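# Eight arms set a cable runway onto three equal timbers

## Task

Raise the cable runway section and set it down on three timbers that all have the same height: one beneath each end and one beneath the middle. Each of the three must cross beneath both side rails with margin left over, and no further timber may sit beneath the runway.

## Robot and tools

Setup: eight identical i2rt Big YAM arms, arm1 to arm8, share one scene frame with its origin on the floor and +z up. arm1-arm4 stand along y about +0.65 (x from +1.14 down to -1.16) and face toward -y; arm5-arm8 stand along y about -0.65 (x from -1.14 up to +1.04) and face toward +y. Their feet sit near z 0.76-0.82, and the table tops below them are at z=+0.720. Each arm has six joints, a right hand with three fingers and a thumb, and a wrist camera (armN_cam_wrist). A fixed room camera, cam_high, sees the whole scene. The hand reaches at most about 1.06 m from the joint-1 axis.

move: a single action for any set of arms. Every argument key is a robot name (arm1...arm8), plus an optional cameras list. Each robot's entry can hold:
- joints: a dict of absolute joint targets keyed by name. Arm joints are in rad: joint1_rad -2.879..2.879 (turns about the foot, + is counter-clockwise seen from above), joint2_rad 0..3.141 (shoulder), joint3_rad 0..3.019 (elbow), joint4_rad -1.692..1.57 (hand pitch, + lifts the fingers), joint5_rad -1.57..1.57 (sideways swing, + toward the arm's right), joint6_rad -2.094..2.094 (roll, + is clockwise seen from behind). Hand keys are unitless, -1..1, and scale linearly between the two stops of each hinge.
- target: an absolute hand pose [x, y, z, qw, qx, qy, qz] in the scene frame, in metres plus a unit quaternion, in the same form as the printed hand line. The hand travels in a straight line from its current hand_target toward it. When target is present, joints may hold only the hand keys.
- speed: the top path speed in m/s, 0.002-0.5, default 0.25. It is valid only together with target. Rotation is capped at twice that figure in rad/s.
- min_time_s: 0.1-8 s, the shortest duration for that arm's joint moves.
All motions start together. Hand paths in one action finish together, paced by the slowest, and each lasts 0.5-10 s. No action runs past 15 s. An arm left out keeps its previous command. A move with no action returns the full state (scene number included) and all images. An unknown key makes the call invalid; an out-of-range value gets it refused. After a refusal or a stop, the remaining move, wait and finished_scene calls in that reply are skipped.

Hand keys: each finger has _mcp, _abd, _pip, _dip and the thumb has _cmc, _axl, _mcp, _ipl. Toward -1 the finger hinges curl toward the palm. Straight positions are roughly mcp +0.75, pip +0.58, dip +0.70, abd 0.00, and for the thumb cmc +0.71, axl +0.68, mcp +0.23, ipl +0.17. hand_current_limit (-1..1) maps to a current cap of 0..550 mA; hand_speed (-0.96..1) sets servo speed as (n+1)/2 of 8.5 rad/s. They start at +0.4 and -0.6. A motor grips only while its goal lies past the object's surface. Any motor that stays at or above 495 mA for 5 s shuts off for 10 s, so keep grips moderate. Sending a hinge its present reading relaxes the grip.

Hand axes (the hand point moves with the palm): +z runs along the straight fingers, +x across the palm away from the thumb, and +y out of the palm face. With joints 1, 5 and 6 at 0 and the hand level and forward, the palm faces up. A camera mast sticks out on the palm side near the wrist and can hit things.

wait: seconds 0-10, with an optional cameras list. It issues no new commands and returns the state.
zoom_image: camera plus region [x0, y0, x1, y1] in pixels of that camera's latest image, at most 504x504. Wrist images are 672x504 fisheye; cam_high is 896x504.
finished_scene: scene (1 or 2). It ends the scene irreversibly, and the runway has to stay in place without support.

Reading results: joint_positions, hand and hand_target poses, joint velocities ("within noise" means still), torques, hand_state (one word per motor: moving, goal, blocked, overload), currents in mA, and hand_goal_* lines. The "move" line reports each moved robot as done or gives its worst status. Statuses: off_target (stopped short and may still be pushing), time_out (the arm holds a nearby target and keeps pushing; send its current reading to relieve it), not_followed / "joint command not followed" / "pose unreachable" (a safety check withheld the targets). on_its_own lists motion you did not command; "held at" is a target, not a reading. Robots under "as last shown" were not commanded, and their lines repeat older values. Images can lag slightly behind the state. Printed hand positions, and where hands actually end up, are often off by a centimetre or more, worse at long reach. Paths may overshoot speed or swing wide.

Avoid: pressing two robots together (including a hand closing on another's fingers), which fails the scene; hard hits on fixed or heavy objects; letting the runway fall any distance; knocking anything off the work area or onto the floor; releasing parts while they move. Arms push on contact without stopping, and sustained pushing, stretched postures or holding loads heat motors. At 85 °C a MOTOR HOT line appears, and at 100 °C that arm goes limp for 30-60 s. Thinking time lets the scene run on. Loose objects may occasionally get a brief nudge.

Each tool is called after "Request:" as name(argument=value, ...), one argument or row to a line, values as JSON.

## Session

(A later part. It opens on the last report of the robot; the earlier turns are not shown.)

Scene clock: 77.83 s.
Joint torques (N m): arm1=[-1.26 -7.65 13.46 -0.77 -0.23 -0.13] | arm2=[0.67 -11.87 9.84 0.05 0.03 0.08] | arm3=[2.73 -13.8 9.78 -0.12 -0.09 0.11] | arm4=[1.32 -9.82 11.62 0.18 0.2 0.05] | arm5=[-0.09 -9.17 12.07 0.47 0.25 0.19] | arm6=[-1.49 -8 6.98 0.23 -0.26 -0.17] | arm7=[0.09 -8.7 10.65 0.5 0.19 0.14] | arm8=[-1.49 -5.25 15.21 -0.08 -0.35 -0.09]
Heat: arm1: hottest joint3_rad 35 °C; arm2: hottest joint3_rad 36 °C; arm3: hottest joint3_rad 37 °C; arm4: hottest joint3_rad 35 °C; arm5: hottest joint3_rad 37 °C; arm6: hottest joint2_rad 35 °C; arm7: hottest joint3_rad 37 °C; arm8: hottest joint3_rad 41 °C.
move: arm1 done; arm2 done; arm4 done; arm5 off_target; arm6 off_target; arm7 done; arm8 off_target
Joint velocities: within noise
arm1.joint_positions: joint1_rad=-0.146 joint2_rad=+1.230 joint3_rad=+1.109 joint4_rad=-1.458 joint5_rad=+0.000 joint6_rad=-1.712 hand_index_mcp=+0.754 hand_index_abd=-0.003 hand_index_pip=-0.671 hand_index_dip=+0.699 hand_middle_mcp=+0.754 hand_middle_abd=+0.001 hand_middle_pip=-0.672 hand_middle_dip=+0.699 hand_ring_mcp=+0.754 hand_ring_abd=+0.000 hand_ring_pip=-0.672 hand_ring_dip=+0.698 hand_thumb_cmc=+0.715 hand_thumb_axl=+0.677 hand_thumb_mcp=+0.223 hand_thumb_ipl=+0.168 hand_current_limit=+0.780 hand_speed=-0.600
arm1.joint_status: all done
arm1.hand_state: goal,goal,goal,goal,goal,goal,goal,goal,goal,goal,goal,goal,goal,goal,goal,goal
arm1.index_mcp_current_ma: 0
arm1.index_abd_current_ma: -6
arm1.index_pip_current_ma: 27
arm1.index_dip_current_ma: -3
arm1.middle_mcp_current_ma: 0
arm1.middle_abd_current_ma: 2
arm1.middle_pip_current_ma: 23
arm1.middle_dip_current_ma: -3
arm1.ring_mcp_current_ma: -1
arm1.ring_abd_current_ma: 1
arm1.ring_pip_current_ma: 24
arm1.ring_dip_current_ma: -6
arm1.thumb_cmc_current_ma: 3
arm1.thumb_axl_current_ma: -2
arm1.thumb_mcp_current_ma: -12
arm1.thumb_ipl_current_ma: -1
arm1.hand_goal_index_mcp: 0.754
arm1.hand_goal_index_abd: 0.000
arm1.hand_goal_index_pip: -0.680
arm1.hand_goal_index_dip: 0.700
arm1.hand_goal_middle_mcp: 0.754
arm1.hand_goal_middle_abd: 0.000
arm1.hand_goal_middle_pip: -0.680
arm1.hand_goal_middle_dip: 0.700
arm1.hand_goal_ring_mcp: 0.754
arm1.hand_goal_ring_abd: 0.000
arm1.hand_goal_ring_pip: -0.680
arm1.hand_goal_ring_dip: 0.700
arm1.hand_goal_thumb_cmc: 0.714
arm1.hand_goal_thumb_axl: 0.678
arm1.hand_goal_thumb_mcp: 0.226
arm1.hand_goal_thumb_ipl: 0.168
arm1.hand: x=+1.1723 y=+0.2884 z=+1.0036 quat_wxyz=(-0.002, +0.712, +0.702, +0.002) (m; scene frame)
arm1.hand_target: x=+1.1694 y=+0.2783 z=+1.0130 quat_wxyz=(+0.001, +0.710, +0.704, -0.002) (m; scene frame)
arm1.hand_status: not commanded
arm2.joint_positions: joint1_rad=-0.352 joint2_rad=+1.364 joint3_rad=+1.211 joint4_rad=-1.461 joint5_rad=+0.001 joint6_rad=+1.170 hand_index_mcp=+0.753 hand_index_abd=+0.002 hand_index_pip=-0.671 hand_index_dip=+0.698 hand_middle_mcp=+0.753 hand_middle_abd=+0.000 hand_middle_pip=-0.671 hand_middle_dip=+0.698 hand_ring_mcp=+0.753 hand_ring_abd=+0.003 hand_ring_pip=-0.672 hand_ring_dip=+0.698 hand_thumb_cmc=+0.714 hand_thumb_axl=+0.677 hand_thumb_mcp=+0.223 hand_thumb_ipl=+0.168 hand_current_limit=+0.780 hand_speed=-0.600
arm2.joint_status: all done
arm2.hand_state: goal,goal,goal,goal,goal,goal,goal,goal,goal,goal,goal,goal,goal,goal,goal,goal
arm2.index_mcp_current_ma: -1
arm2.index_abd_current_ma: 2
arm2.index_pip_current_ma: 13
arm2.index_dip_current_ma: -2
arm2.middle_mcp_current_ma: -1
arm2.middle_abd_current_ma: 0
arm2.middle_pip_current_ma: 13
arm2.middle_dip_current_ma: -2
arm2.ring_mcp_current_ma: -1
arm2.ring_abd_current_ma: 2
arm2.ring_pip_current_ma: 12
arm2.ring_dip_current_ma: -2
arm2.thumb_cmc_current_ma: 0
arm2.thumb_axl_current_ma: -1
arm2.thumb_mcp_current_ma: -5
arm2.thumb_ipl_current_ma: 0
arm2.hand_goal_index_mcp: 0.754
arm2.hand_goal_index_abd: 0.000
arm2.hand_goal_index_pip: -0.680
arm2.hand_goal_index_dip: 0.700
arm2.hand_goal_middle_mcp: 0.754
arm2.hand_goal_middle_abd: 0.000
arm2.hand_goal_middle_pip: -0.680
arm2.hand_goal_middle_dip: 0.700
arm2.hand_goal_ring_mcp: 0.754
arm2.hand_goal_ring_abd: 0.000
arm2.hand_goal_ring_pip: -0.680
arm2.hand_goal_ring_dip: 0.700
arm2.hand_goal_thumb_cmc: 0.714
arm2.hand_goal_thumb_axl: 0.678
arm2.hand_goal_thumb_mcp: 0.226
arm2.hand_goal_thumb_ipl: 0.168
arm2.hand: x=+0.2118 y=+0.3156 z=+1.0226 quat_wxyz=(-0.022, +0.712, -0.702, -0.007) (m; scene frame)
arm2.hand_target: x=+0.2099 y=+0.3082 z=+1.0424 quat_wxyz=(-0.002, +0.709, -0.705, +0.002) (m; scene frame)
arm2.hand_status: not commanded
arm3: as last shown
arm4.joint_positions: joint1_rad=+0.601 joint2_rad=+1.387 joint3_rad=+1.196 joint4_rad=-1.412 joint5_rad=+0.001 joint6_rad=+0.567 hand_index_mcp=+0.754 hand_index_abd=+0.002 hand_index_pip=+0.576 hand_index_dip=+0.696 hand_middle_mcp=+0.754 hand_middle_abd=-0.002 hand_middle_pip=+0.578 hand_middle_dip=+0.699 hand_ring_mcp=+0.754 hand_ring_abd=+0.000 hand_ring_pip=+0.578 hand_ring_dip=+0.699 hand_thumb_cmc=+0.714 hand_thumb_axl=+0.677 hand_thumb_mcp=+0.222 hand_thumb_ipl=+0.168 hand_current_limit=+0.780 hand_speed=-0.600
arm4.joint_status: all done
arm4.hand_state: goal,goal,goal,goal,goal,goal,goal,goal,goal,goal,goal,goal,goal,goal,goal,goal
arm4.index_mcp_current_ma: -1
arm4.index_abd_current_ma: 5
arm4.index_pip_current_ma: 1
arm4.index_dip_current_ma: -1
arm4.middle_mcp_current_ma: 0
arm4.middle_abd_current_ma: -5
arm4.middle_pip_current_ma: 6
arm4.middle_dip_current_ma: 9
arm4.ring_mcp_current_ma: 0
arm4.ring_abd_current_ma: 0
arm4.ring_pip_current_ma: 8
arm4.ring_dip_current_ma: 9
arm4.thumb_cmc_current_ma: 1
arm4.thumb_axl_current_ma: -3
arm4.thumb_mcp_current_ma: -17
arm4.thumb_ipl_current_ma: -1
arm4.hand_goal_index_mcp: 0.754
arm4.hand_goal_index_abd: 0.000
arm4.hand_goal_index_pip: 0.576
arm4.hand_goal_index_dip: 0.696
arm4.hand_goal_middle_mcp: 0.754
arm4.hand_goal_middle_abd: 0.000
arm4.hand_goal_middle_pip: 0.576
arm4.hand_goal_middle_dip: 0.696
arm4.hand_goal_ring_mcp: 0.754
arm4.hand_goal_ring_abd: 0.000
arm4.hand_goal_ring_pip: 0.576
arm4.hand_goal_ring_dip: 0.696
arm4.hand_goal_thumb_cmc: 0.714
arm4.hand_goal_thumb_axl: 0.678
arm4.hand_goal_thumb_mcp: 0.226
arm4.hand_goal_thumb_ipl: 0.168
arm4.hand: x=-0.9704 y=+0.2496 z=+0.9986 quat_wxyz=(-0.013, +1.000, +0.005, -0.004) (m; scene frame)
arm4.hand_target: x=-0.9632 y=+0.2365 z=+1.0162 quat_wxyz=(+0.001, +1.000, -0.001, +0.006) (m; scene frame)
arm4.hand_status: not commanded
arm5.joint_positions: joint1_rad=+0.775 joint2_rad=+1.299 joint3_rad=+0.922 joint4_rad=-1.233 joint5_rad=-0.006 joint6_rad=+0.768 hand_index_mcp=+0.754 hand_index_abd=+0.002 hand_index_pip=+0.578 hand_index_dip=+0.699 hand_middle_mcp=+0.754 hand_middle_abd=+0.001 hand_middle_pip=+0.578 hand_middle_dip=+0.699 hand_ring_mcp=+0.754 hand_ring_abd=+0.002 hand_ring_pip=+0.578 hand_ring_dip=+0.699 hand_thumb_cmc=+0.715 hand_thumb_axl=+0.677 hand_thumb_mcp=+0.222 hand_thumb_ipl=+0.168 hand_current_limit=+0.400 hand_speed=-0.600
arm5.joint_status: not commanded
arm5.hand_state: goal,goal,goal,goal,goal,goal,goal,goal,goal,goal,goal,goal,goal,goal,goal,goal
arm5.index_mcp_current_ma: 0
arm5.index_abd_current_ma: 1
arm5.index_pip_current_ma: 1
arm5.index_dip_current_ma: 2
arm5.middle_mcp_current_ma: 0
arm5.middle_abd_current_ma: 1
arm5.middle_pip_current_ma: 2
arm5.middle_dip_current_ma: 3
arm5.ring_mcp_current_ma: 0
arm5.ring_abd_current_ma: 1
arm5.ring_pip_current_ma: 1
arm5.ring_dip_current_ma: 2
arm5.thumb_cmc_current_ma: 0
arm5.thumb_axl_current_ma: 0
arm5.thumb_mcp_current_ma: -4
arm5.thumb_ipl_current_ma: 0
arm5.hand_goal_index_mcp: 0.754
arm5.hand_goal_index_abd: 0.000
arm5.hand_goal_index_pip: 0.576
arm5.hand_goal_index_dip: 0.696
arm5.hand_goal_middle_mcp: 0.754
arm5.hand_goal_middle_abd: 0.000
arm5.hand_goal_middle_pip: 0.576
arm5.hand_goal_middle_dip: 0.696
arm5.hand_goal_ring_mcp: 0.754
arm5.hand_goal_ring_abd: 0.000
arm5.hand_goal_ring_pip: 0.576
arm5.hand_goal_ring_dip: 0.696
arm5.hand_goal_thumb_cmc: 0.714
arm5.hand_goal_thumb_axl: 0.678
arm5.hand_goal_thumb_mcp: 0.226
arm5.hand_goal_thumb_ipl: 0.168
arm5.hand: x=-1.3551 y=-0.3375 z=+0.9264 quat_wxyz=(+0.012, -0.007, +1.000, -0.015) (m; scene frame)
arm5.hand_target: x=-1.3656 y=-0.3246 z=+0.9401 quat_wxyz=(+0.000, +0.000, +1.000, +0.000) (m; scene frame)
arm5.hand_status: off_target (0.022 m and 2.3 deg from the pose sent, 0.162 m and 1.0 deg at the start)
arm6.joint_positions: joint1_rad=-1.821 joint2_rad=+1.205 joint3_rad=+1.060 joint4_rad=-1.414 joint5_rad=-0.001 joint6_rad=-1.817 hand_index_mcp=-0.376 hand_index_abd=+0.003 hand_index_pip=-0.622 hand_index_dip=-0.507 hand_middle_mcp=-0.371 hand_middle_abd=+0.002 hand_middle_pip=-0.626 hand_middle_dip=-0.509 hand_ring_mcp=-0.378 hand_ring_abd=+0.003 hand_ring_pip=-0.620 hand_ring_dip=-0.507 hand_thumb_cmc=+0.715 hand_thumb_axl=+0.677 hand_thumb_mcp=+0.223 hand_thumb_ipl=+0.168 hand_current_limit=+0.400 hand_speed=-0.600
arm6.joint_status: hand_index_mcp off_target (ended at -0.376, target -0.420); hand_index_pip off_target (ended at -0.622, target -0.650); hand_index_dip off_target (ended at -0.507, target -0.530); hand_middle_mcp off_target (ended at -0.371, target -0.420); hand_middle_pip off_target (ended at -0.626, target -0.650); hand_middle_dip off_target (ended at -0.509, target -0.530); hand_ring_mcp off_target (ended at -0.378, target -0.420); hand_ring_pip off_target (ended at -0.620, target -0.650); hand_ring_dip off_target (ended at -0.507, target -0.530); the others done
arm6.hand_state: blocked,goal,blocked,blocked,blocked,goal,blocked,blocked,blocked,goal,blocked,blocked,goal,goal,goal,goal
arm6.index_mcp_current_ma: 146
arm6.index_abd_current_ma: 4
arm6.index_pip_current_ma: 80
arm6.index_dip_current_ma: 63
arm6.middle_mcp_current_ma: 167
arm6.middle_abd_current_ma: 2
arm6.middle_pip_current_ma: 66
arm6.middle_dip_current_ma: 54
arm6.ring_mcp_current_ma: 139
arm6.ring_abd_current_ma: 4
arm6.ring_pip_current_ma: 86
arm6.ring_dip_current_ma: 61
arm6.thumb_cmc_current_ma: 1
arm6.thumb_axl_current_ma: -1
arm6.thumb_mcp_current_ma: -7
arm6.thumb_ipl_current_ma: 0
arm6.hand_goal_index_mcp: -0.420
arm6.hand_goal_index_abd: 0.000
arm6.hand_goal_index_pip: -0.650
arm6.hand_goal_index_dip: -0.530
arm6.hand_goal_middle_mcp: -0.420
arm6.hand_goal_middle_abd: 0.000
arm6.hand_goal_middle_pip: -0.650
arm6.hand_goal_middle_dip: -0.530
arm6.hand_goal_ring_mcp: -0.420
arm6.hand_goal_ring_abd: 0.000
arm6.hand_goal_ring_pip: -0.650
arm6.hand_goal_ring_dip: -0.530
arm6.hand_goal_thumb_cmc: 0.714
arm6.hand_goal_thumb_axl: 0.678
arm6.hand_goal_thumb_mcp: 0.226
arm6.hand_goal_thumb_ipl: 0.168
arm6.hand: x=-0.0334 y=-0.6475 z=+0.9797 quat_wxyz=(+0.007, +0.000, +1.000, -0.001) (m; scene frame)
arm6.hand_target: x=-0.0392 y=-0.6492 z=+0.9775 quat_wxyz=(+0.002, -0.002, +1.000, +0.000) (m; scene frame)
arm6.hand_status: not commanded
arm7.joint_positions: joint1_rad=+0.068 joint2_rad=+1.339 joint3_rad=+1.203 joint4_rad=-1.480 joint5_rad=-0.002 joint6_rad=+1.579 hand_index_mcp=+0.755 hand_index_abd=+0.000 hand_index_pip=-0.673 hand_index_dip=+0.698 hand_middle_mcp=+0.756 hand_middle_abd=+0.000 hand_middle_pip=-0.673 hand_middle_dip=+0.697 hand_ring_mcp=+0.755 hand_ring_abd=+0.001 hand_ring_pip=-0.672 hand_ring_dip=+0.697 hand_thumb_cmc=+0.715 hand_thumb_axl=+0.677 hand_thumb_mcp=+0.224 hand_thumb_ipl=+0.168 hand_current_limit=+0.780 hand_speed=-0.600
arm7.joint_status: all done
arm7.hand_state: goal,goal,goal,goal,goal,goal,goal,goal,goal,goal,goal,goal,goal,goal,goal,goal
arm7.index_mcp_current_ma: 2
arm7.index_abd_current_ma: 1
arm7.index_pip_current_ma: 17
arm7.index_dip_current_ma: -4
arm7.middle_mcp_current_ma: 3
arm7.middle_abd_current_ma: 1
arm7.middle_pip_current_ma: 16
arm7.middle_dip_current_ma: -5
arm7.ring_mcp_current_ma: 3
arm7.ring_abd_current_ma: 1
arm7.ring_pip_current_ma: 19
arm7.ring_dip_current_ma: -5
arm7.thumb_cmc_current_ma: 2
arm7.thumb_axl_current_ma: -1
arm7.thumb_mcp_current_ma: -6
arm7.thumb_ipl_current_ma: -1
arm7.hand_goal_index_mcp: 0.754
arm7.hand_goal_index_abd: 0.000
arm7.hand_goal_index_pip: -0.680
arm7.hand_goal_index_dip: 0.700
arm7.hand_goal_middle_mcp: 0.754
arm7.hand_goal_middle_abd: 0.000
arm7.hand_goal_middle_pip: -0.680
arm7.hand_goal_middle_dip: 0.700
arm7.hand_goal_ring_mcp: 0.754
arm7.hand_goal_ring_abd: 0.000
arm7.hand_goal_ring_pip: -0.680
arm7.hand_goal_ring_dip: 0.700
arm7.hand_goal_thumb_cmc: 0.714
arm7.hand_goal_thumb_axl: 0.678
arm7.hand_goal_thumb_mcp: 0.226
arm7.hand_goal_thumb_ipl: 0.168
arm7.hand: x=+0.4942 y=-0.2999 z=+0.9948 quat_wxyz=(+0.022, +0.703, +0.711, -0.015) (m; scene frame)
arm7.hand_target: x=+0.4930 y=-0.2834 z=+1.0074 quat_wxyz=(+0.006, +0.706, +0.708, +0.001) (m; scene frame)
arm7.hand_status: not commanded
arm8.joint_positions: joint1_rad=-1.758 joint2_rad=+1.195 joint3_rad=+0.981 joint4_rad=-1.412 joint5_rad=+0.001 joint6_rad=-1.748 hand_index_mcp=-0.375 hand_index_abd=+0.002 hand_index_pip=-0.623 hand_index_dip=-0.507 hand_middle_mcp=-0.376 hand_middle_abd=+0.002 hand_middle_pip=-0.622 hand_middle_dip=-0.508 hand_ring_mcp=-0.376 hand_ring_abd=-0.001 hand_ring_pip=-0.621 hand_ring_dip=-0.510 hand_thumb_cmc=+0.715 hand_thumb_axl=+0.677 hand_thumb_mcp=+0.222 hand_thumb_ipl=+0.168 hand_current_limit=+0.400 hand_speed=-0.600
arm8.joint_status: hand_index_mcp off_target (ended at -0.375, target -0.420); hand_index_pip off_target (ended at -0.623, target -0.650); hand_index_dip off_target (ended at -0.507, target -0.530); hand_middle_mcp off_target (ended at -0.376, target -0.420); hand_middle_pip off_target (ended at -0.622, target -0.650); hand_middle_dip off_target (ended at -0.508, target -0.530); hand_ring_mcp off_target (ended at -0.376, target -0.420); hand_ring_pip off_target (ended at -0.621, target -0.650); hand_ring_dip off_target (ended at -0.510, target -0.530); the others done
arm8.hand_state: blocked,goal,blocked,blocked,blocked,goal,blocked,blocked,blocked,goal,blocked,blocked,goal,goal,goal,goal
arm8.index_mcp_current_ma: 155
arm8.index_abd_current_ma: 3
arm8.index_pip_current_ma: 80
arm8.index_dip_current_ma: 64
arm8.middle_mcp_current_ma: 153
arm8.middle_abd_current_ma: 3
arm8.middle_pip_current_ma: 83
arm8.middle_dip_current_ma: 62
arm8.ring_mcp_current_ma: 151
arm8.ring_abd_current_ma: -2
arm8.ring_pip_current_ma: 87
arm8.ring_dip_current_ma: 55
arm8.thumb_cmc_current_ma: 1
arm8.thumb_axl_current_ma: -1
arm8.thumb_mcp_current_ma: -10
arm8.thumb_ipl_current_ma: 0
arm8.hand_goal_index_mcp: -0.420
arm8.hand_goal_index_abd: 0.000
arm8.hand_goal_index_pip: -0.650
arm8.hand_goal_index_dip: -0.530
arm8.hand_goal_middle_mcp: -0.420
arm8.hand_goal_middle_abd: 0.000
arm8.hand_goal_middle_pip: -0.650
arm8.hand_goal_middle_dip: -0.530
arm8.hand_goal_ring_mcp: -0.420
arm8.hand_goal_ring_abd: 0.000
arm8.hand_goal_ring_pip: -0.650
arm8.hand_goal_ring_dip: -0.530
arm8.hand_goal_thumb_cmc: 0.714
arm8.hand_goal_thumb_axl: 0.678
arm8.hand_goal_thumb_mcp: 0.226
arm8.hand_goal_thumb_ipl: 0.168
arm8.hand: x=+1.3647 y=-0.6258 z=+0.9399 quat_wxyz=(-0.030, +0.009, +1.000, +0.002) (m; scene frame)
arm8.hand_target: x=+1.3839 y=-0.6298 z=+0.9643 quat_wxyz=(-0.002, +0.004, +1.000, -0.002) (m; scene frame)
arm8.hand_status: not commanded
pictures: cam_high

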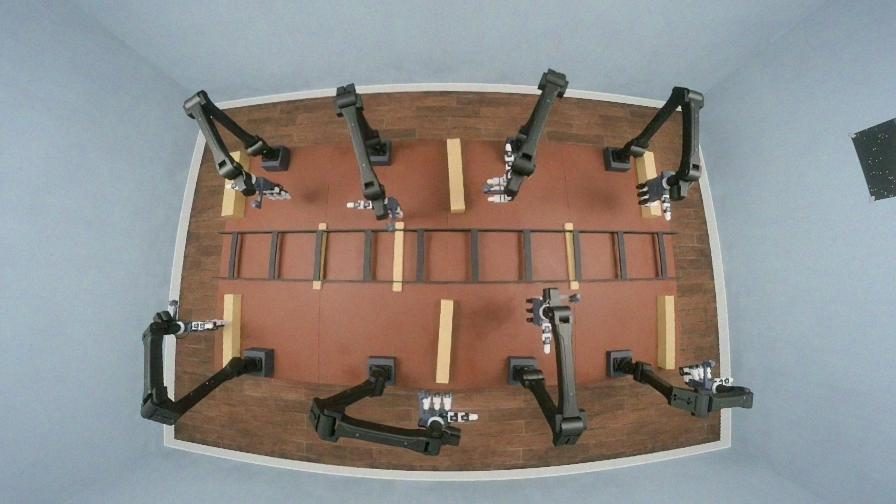

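Request:
move(
  arm1={"target":[1.010,-0.03,0.92,0,0.7071,0.7071,0],"speed":0.25},
  arm2={"target":[0.198,0.0155,0.92,0,0.7071,-0.7071,0],"speed":0.25},
  arm7={"target":[0.406,-0.03,0.92,0,0.7071,0.7071,0],"speed":0.25},
  arm5={"target":[-1.366,-0.324,0.885,0,0,1,0],"speed":0.15,"joints":{"hand_current_limit":0.78}},
  arm6={"target":[-0.008,-0.74,0.86,0,0,1,0],"speed":0.25},
  arm8={"target":[1.405,-0.74,0.86,0,0,1,0],"speed":0.25},
  cameras=["cam_high"],
)

Request:
zoom_image(
  camera="cam_high",
  region=[430, 200, 700, 400],
)

Scene clock: 81.47 s.
Joint torques (N m): arm1=[-1.32 -25.05 13.6 -0.83 -0.27 -0.12] | arm2=[0.56 -19.08 6.89 0.39 0.08 -0.04] | arm3=[1.67 -14.74 9.83 -0.16 -0.15 0.17] | arm4=[1.32 -9.82 11.62 0.18 0.2 0.04] | arm5=[0.26 -7.06 5.33 1.89 -0.24 0.12] | arm6=[-1.67 -9.11 6.31 0.75 -0.21 -0.17] | arm7=[-0.21 -17.2 7.06 0.12 0.1 0.05] | arm8=[-1.67 -8.35 8.7 0.64 -0.36 -0.08]
Heat: arm1: hottest joint3_rad 35 °C; arm2: hottest joint3_rad 36 °C; arm3: hottest joint3_rad 37 °C; arm4: hottest joint3_rad 35 °C; arm5: hottest joint3_rad 37 °C; arm6: hottest joint2_rad 35 °C; arm7: hottest joint3_rad 37 °C; arm8: hottest joint3_rad 41 °C.
move: arm1 done; arm2 not_followed; arm5 off_target; arm6 off_target; arm7 not_followed; arm8 done
Joint velocities: within noise
arm1.joint_positions: joint1_rad=-0.305 joint2_rad=+2.196 joint3_rad=+2.143 joint4_rad=-1.528 joint5_rad=+0.000 joint6_rad=-1.881 hand_index_mcp=+0.754 hand_index_abd=-0.003 hand_index_pip=-0.672 hand_index_dip=+0.699 hand_middle_mcp=+0.754 hand_middle_abd=+0.001 hand_middle_pip=-0.673 hand_middle_dip=+0.699 hand_ring_mcp=+0.754 hand_ring_abd=+0.000 hand_ring_pip=-0.673 hand_ring_dip=+0.698 hand_thumb_cmc=+0.715 hand_thumb_axl=+0.677 hand_thumb_mcp=+0.223 hand_thumb_ipl=+0.168 hand_current_limit=+0.780 hand_speed=-0.600
arm1.joint_status: not commanded
arm1.hand_state: goal,goal,goal,goal,goal,goal,goal,goal,goal,goal,goal,goal,goal,goal,goal,goal
arm1.index_mcp_current_ma: 0
arm1.index_abd_current_ma: -6
arm1.index_pip_current_ma: 26
arm1.index_dip_current_ma: -3
arm1.middle_mcp_current_ma: 0
arm1.middle_abd_current_ma: 2
arm1.middle_pip_current_ma: 22
arm1.middle_dip_current_ma: -3
arm1.ring_mcp_current_ma: -1
arm1.ring_abd_current_ma: 1
arm1.ring_pip_current_ma: 22
arm1.ring_dip_current_ma: -6
arm1.thumb_cmc_current_ma: 2
arm1.thumb_axl_current_ma: -2
arm1.thumb_mcp_current_ma: -12
arm1.thumb_ipl_current_ma: -1
arm1.hand_goal_index_mcp: 0.754
arm1.hand_goal_index_abd: 0.000
arm1.hand_goal_index_pip: -0.680
arm1.hand_goal_index_dip: 0.700
arm1.hand_goal_middle_mcp: 0.754
arm1.hand_goal_middle_abd: 0.000
arm1.hand_goal_middle_pip: -0.680
arm1.hand_goal_middle_dip: 0.700
arm1.hand_goal_ring_mcp: 0.754
arm1.hand_goal_ring_abd: 0.000
arm1.hand_goal_ring_pip: -0.680
arm1.hand_goal_ring_dip: 0.700
arm1.hand_goal_thumb_cmc: 0.714
arm1.hand_goal_thumb_axl: 0.678
arm1.hand_goal_thumb_mcp: 0.226
arm1.hand_goal_thumb_ipl: 0.168
arm1.hand: x=+1.0153 y=-0.0232 z=+0.9186 quat_wxyz=(-0.002, +0.708, +0.706, +0.003) (m; scene frame)
arm1.hand_target: x=+1.0100 y=-0.0296 z=+0.9200 quat_wxyz=(+0.000, +0.707, +0.707, +0.000) (m; scene frame)
arm1.hand_status: done (0.009 m and 0.4 deg from the pose sent, 0.367 m and 0.8 deg at the start)
arm2.joint_positions: joint1_rad=-0.229 joint2_rad=+1.909 joint3_rad=+1.679 joint4_rad=-1.361 joint5_rad=+0.001 joint6_rad=+1.291 hand_index_mcp=+0.753 hand_index_abd=+0.001 hand_index_pip=-0.672 hand_index_dip=+0.698 hand_middle_mcp=+0.753 hand_middle_abd=+0.000 hand_middle_pip=-0.672 hand_middle_dip=+0.698 hand_ring_mcp=+0.754 hand_ring_abd=+0.002 hand_ring_pip=-0.672 hand_ring_dip=+0.698 hand_thumb_cmc=+0.714 hand_thumb_axl=+0.677 hand_thumb_mcp=+0.222 hand_thumb_ipl=+0.168 hand_current_limit=+0.780 hand_speed=-0.600
arm2.joint_status: not commanded
arm2.hand_state: goal,goal,goal,goal,goal,goal,goal,goal,goal,goal,goal,goal,goal,goal,goal,goal
arm2.index_mcp_current_ma: 0
arm2.index_abd_current_ma: 1
arm2.index_pip_current_ma: 12
arm2.index_dip_current_ma: -2
arm2.middle_mcp_current_ma: 0
arm2.middle_abd_current_ma: 0
arm2.middle_pip_current_ma: 12
arm2.middle_dip_current_ma: -2
arm2.ring_mcp_current_ma: 0
arm2.ring_abd_current_ma: 1
arm2.ring_pip_current_ma: 11
arm2.ring_dip_current_ma: -2
arm2.thumb_cmc_current_ma: 0
arm2.thumb_axl_current_ma: -1
arm2.thumb_mcp_current_ma: -6
arm2.thumb_ipl_current_ma: 0
arm2.hand_goal_index_mcp: 0.754
arm2.hand_goal_index_abd: 0.000
arm2.hand_goal_index_pip: -0.680
arm2.hand_goal_index_dip: 0.700
arm2.hand_goal_middle_mcp: 0.754
arm2.hand_goal_middle_abd: 0.000
arm2.hand_goal_middle_pip: -0.680
arm2.hand_goal_middle_dip: 0.700
arm2.hand_goal_ring_mcp: 0.754
arm2.hand_goal_ring_abd: 0.000
arm2.hand_goal_ring_pip: -0.680
arm2.hand_goal_ring_dip: 0.700
arm2.hand_goal_thumb_cmc: 0.714
arm2.hand_goal_thumb_axl: 0.678
arm2.hand_goal_thumb_mcp: 0.226
arm2.hand_goal_thumb_ipl: 0.168
arm2.on_its_own: joint1_rad is held at -0.229, not at your -0.350; joint2_rad is held at +1.909, not at your +1.350; joint3_rad is held at +1.679, not at your +1.250; joint4_rad is held at -1.361, not at your -1.470; joint6_rad is held at +1.291, not at your +1.180
arm2.hand: x=+0.2036 y=+0.1065 z=+0.9433 quat_wxyz=(-0.011, +0.713, -0.702, -0.004) (m; scene frame)
arm2.hand_target: x=+0.2036 y=+0.1065 z=+0.9433 quat_wxyz=(-0.011, +0.713, -0.702, -0.004) (m; scene frame)
arm2.hand_status: not_followed (0.094 m and 1.6 deg from the pose sent, 0.317 m and 2.8 deg at the start)
arm3, arm4: as last shown
arm4.joint_positions: joint1_rad=+0.601 joint2_rad=+1.387 joint3_rad=+1.196 joint4_rad=-1.412 joint5_rad=+0.001 joint6_rad=+0.568 hand_index_mcp=+0.754 hand_index_abd=+0.002 hand_index_pip=+0.576 hand_index_dip=+0.696 hand_middle_mcp=+0.754 hand_middle_abd=-0.002 hand_middle_pip=+0.578 hand_middle_dip=+0.699 hand_ring_mcp=+0.754 hand_ring_abd=+0.000 hand_ring_pip=+0.578 hand_ring_dip=+0.699 hand_thumb_cmc=+0.714 hand_thumb_axl=+0.677 hand_thumb_mcp=+0.222 hand_thumb_ipl=+0.168 hand_current_limit=+0.780 hand_speed=-0.600
arm4.hand_target: x=-0.9632 y=+0.2365 z=+1.0162 quat_wxyz=(+0.001, +1.000, -0.002, +0.006) (m; scene frame)
arm5.joint_positions: joint1_rad=+0.775 joint2_rad=+1.332 joint3_rad=+0.904 joint4_rad=-1.106 joint5_rad=+0.005 joint6_rad=+0.773 hand_index_mcp=+0.789 hand_index_abd=+0.024 hand_index_pip=+0.598 hand_index_dip=+0.709 hand_middle_mcp=+0.754 hand_middle_abd=+0.001 hand_middle_pip=+0.578 hand_middle_dip=+0.699 hand_ring_mcp=+0.754 hand_ring_abd=+0.002 hand_ring_pip=+0.578 hand_ring_dip=+0.699 hand_thumb_cmc=+0.715 hand_thumb_axl=+0.677 hand_thumb_mcp=+0.222 hand_thumb_ipl=+0.168 hand_current_limit=+0.780 hand_speed=-0.600
arm5.joint_status: all done
arm5.hand_state: blocked,blocked,blocked,goal,goal,goal,goal,goal,goal,goal,goal,goal,goal,goal,goal,goal
arm5.index_mcp_current_ma: 79
arm5.index_abd_current_ma: 37
arm5.index_pip_current_ma: 39
arm5.index_dip_current_ma: 18
arm5.middle_mcp_current_ma: 0
arm5.middle_abd_current_ma: 1
arm5.middle_pip_current_ma: 2
arm5.middle_dip_current_ma: 3
arm5.ring_mcp_current_ma: 0
arm5.ring_abd_current_ma: 1
arm5.ring_pip_current_ma: 1
arm5.ring_dip_current_ma: 2
arm5.thumb_cmc_current_ma: 0
arm5.thumb_axl_current_ma: 0
arm5.thumb_mcp_current_ma: -5
arm5.thumb_ipl_current_ma: 0
arm5.hand_goal_index_mcp: 0.754
arm5.hand_goal_index_abd: 0.000
arm5.hand_goal_index_pip: 0.576
arm5.hand_goal_index_dip: 0.696
arm5.hand_goal_middle_mcp: 0.754
arm5.hand_goal_middle_abd: 0.000
arm5.hand_goal_middle_pip: 0.576
arm5.hand_goal_middle_dip: 0.696
arm5.hand_goal_ring_mcp: 0.754
arm5.hand_goal_ring_abd: 0.000
arm5.hand_goal_ring_pip: 0.576
arm5.hand_goal_ring_dip: 0.696
arm5.hand_goal_thumb_cmc: 0.714
arm5.hand_goal_thumb_axl: 0.678
arm5.hand_goal_thumb_mcp: 0.226
arm5.hand_goal_thumb_ipl: 0.168
arm5.hand: x=-1.3701 y=-0.3191 z=+0.9140 quat_wxyz=(-0.010, -0.004, +1.000, +0.017) (m; scene frame)
arm5.hand_target: x=-1.3649 y=-0.3254 z=+0.8864 quat_wxyz=(+0.000, +0.000, +1.000, +0.000) (m; scene frame)
arm5.hand_status: off_target (0.030 m and 2.3 deg from the pose sent, 0.045 m and 2.3 deg at the start)
arm6.joint_positions: joint1_rad=-2.025 joint2_rad=+1.450 joint3_rad=+0.984 joint4_rad=-1.090 joint5_rad=+0.000 joint6_rad=-2.021 hand_index_mcp=-0.376 hand_index_abd=+0.003 hand_index_pip=-0.622 hand_index_dip=-0.507 hand_middle_mcp=-0.371 hand_middle_abd=+0.002 hand_middle_pip=-0.626 hand_middle_dip=-0.509 hand_ring_mcp=-0.378 hand_ring_abd=+0.003 hand_ring_pip=-0.620 hand_ring_dip=-0.507 hand_thumb_cmc=+0.715 hand_thumb_axl=+0.677 hand_thumb_mcp=+0.223 hand_thumb_ipl=+0.168 hand_current_limit=+0.400 hand_speed=-0.600
arm6.joint_status: not commanded
arm6.hand_state: blocked,goal,blocked,blocked,blocked,goal,blocked,blocked,blocked,goal,blocked,blocked,goal,goal,goal,goal
arm6.index_mcp_current_ma: 146
arm6.index_abd_current_ma: 4
arm6.index_pip_current_ma: 80
arm6.index_dip_current_ma: 63
arm6.middle_mcp_current_ma: 167
arm6.middle_abd_current_ma: 2
arm6.middle_pip_current_ma: 66
arm6.middle_dip_current_ma: 54
arm6.ring_mcp_current_ma: 139
arm6.ring_abd_current_ma: 4
arm6.ring_pip_current_ma: 86
arm6.ring_dip_current_ma: 61
arm6.thumb_cmc_current_ma: 1
arm6.thumb_axl_current_ma: -1
arm6.thumb_mcp_current_ma: -7
arm6.thumb_ipl_current_ma: 0
arm6.hand_goal_index_mcp: -0.420
arm6.hand_goal_index_abd: 0.000
arm6.hand_goal_index_pip: -0.650
arm6.hand_goal_index_dip: -0.530
arm6.hand_goal_middle_mcp: -0.420
arm6.hand_goal_middle_abd: 0.000
arm6.hand_goal_middle_pip: -0.650
arm6.hand_goal_middle_dip: -0.530
arm6.hand_goal_ring_mcp: -0.420
arm6.hand_goal_ring_abd: 0.000
arm6.hand_goal_ring_pip: -0.650
arm6.hand_goal_ring_dip: -0.530
arm6.hand_goal_thumb_cmc: 0.714
arm6.hand_goal_thumb_axl: 0.678
arm6.hand_goal_thumb_mcp: 0.226
arm6.hand_goal_thumb_ipl: 0.168
arm6.hand: x=-0.0042 y=-0.7360 z=+0.8692 quat_wxyz=(+0.008, +0.000, +1.000, -0.003) (m; scene frame)
arm6.hand_target: x=-0.0081 y=-0.7398 z=+0.8602 quat_wxyz=(+0.000, +0.000, +1.000, +0.000) (m; scene frame)
arm6.hand_status: off_target (0.011 m and 0.9 deg from the pose sent, 0.153 m and 0.8 deg at the start)
arm7.joint_positions: joint1_rad=+0.163 joint2_rad=+1.833 joint3_rad=+1.624 joint4_rad=-1.402 joint5_rad=-0.004 joint6_rad=+1.674 hand_index_mcp=+0.755 hand_index_abd=+0.000 hand_index_pip=-0.673 hand_index_dip=+0.698 hand_middle_mcp=+0.756 hand_middle_abd=+0.000 hand_middle_pip=-0.673 hand_middle_dip=+0.697 hand_ring_mcp=+0.755 hand_ring_abd=+0.000 hand_ring_pip=-0.672 hand_ring_dip=+0.697 hand_thumb_cmc=+0.715 hand_thumb_axl=+0.677 hand_thumb_mcp=+0.222 hand_thumb_ipl=+0.168 hand_current_limit=+0.780 hand_speed=-0.600
arm7.joint_status: not commanded
arm7.hand_state: goal,goal,goal,goal,goal,goal,goal,goal,goal,goal,goal,goal,goal,goal,goal,goal
arm7.index_mcp_current_ma: 3
arm7.index_abd_current_ma: 0
arm7.index_pip_current_ma: 16
arm7.index_dip_current_ma: -4
arm7.middle_mcp_current_ma: 3
arm7.middle_abd_current_ma: 0
arm7.middle_pip_current_ma: 16
arm7.middle_dip_current_ma: -5
arm7.ring_mcp_current_ma: 3
arm7.ring_abd_current_ma: 0
arm7.ring_pip_current_ma: 18
arm7.ring_dip_current_ma: -5
arm7.thumb_cmc_current_ma: 2
arm7.thumb_axl_current_ma: -1
arm7.thumb_mcp_current_ma: -10
arm7.thumb_ipl_current_ma: -1
arm7.hand_goal_index_mcp: 0.754
arm7.hand_goal_index_abd: 0.000
arm7.hand_goal_index_pip: -0.680
arm7.hand_goal_index_dip: 0.700
arm7.hand_goal_middle_mcp: 0.754
arm7.hand_goal_middle_abd: 0.000
arm7.hand_goal_middle_pip: -0.680
arm7.hand_goal_middle_dip: 0.700
arm7.hand_goal_ring_mcp: 0.754
arm7.hand_goal_ring_abd: 0.000
arm7.hand_goal_ring_pip: -0.680
arm7.hand_goal_ring_dip: 0.700
arm7.hand_goal_thumb_cmc: 0.714
arm7.hand_goal_thumb_axl: 0.678
arm7.hand_goal_thumb_mcp: 0.226
arm7.hand_goal_thumb_ipl: 0.168
arm7.on_its_own: joint1_rad is held at +0.163, not at your +0.070; joint2_rad is held at +1.833, not at your +1.350; joint3_rad is held at +1.624, not at your +1.250; joint4_rad is held at -1.402, not at your -1.470; joint6_rad is held at +1.674, not at your +1.590
arm7.hand: x=+0.4389 y=-0.1228 z=+0.9294 quat_wxyz=(+0.021, +0.703, +0.711, -0.013) (m; scene frame)
arm7.hand_target: x=+0.4389 y=-0.1228 z=+0.9294 quat_wxyz=(+0.021, +0.703, +0.711, -0.013) (m; scene frame)
arm7.hand_status: not_followed (0.099 m and 2.9 deg from the pose sent, 0.294 m and 3.1 deg at the start)
arm8.joint_positions: joint1_rad=-2.028 joint2_rad=+1.444 joint3_rad=+0.981 joint4_rad=-1.120 joint5_rad=-0.004 joint6_rad=-2.032 hand_index_mcp=-0.375 hand_index_abd=+0.002 hand_index_pip=-0.623 hand_index_dip=-0.507 hand_middle_mcp=-0.376 hand_middle_abd=+0.002 hand_middle_pip=-0.622 hand_middle_dip=-0.508 hand_ring_mcp=-0.376 hand_ring_abd=-0.001 hand_ring_pip=-0.621 hand_ring_dip=-0.510 hand_thumb_cmc=+0.715 hand_thumb_axl=+0.677 hand_thumb_mcp=+0.222 hand_thumb_ipl=+0.168 hand_current_limit=+0.400 hand_speed=-0.600
arm8.joint_status: not commanded
arm8.hand_state: blocked,goal,blocked,blocked,blocked,goal,blocked,blocked,blocked,goal,blocked,blocked,goal,goal,goal,goal
arm8.index_mcp_current_ma: 155
arm8.index_abd_current_ma: 3
arm8.index_pip_current_ma: 80
arm8.index_dip_current_ma: 64
arm8.middle_mcp_current_ma: 153
arm8.middle_abd_current_ma: 3
arm8.middle_pip_current_ma: 83
arm8.middle_dip_current_ma: 62
arm8.ring_mcp_current_ma: 151
arm8.ring_abd_current_ma: -2
arm8.ring_pip_current_ma: 87
arm8.ring_dip_current_ma: 55
arm8.thumb_cmc_current_ma: 1
arm8.thumb_axl_current_ma: -1
arm8.thumb_mcp_current_ma: -10
arm8.thumb_ipl_current_ma: 0
arm8.hand_goal_index_mcp: -0.420
arm8.hand_goal_index_abd: 0.000
arm8.hand_goal_index_pip: -0.650
arm8.hand_goal_index_dip: -0.530
arm8.hand_goal_middle_mcp: -0.420
arm8.hand_goal_middle_abd: 0.000
arm8.hand_goal_middle_pip: -0.650
arm8.hand_goal_middle_dip: -0.530
arm8.hand_goal_ring_mcp: -0.420
arm8.hand_goal_ring_abd: 0.000
arm8.hand_goal_ring_pip: -0.650
arm8.hand_goal_ring_dip: -0.530
arm8.hand_goal_thumb_cmc: 0.714
arm8.hand_goal_thumb_axl: 0.678
arm8.hand_goal_thumb_mcp: 0.226
arm8.hand_goal_thumb_ipl: 0.168
arm8.hand: x=+1.4035 y=-0.7361 z=+0.8584 quat_wxyz=(-0.007, +0.002, +1.000, +0.002) (m; scene frame)
arm8.hand_target: x=+1.4050 y=-0.7399 z=+0.8600 quat_wxyz=(+0.000, +0.000, +1.000, +0.000) (m; scene frame)
arm8.hand_status: done (0.005 m and 0.9 deg from the pose sent, 0.145 m and 3.6 deg at the start)
pictures: cam_high
pose unreachable (arm2 arm): on one or more control steps of this call this arm could not follow its commanded pose, so it was not sent that pose on those steps. On the call's last step it was still not sent that pose. It may still have moved: this result reports where it is.
cause: moving toward the commanded pose would bring a part of the arm too close to another arm (the arm7 arm, along the way the arms are being sent, or toward where that arm still pushes).
pose unreachable (arm7 arm): on one or more control steps of this call this arm could not follow its commanded pose, so it was not sent that pose on those steps. On the call's last step it was still not sent that pose. It may still have moved: this result reports where it is.
cause: moving toward the commanded pose would bring a part of the arm too close to another arm (the arm2 arm, along the way the arms are being sent, or toward where that arm still pushes).

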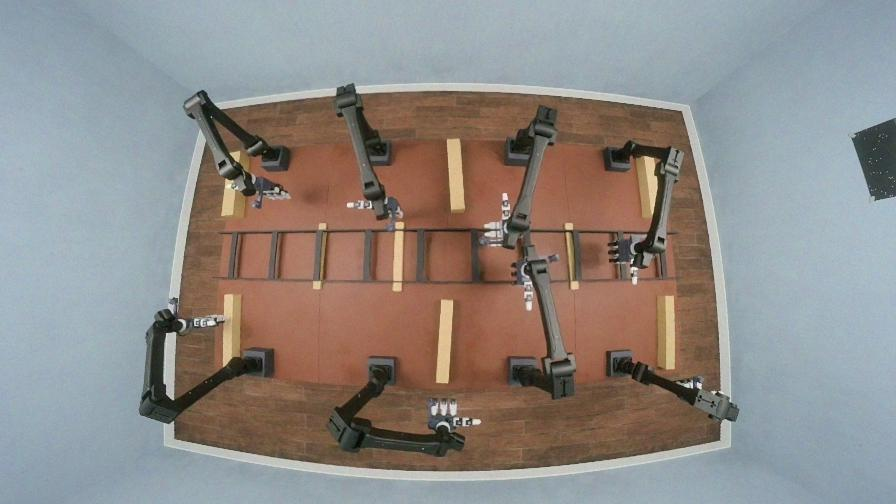

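Scaled by 1.867 from the camera's 896x504 image, which has a finer 1280x720 frame.

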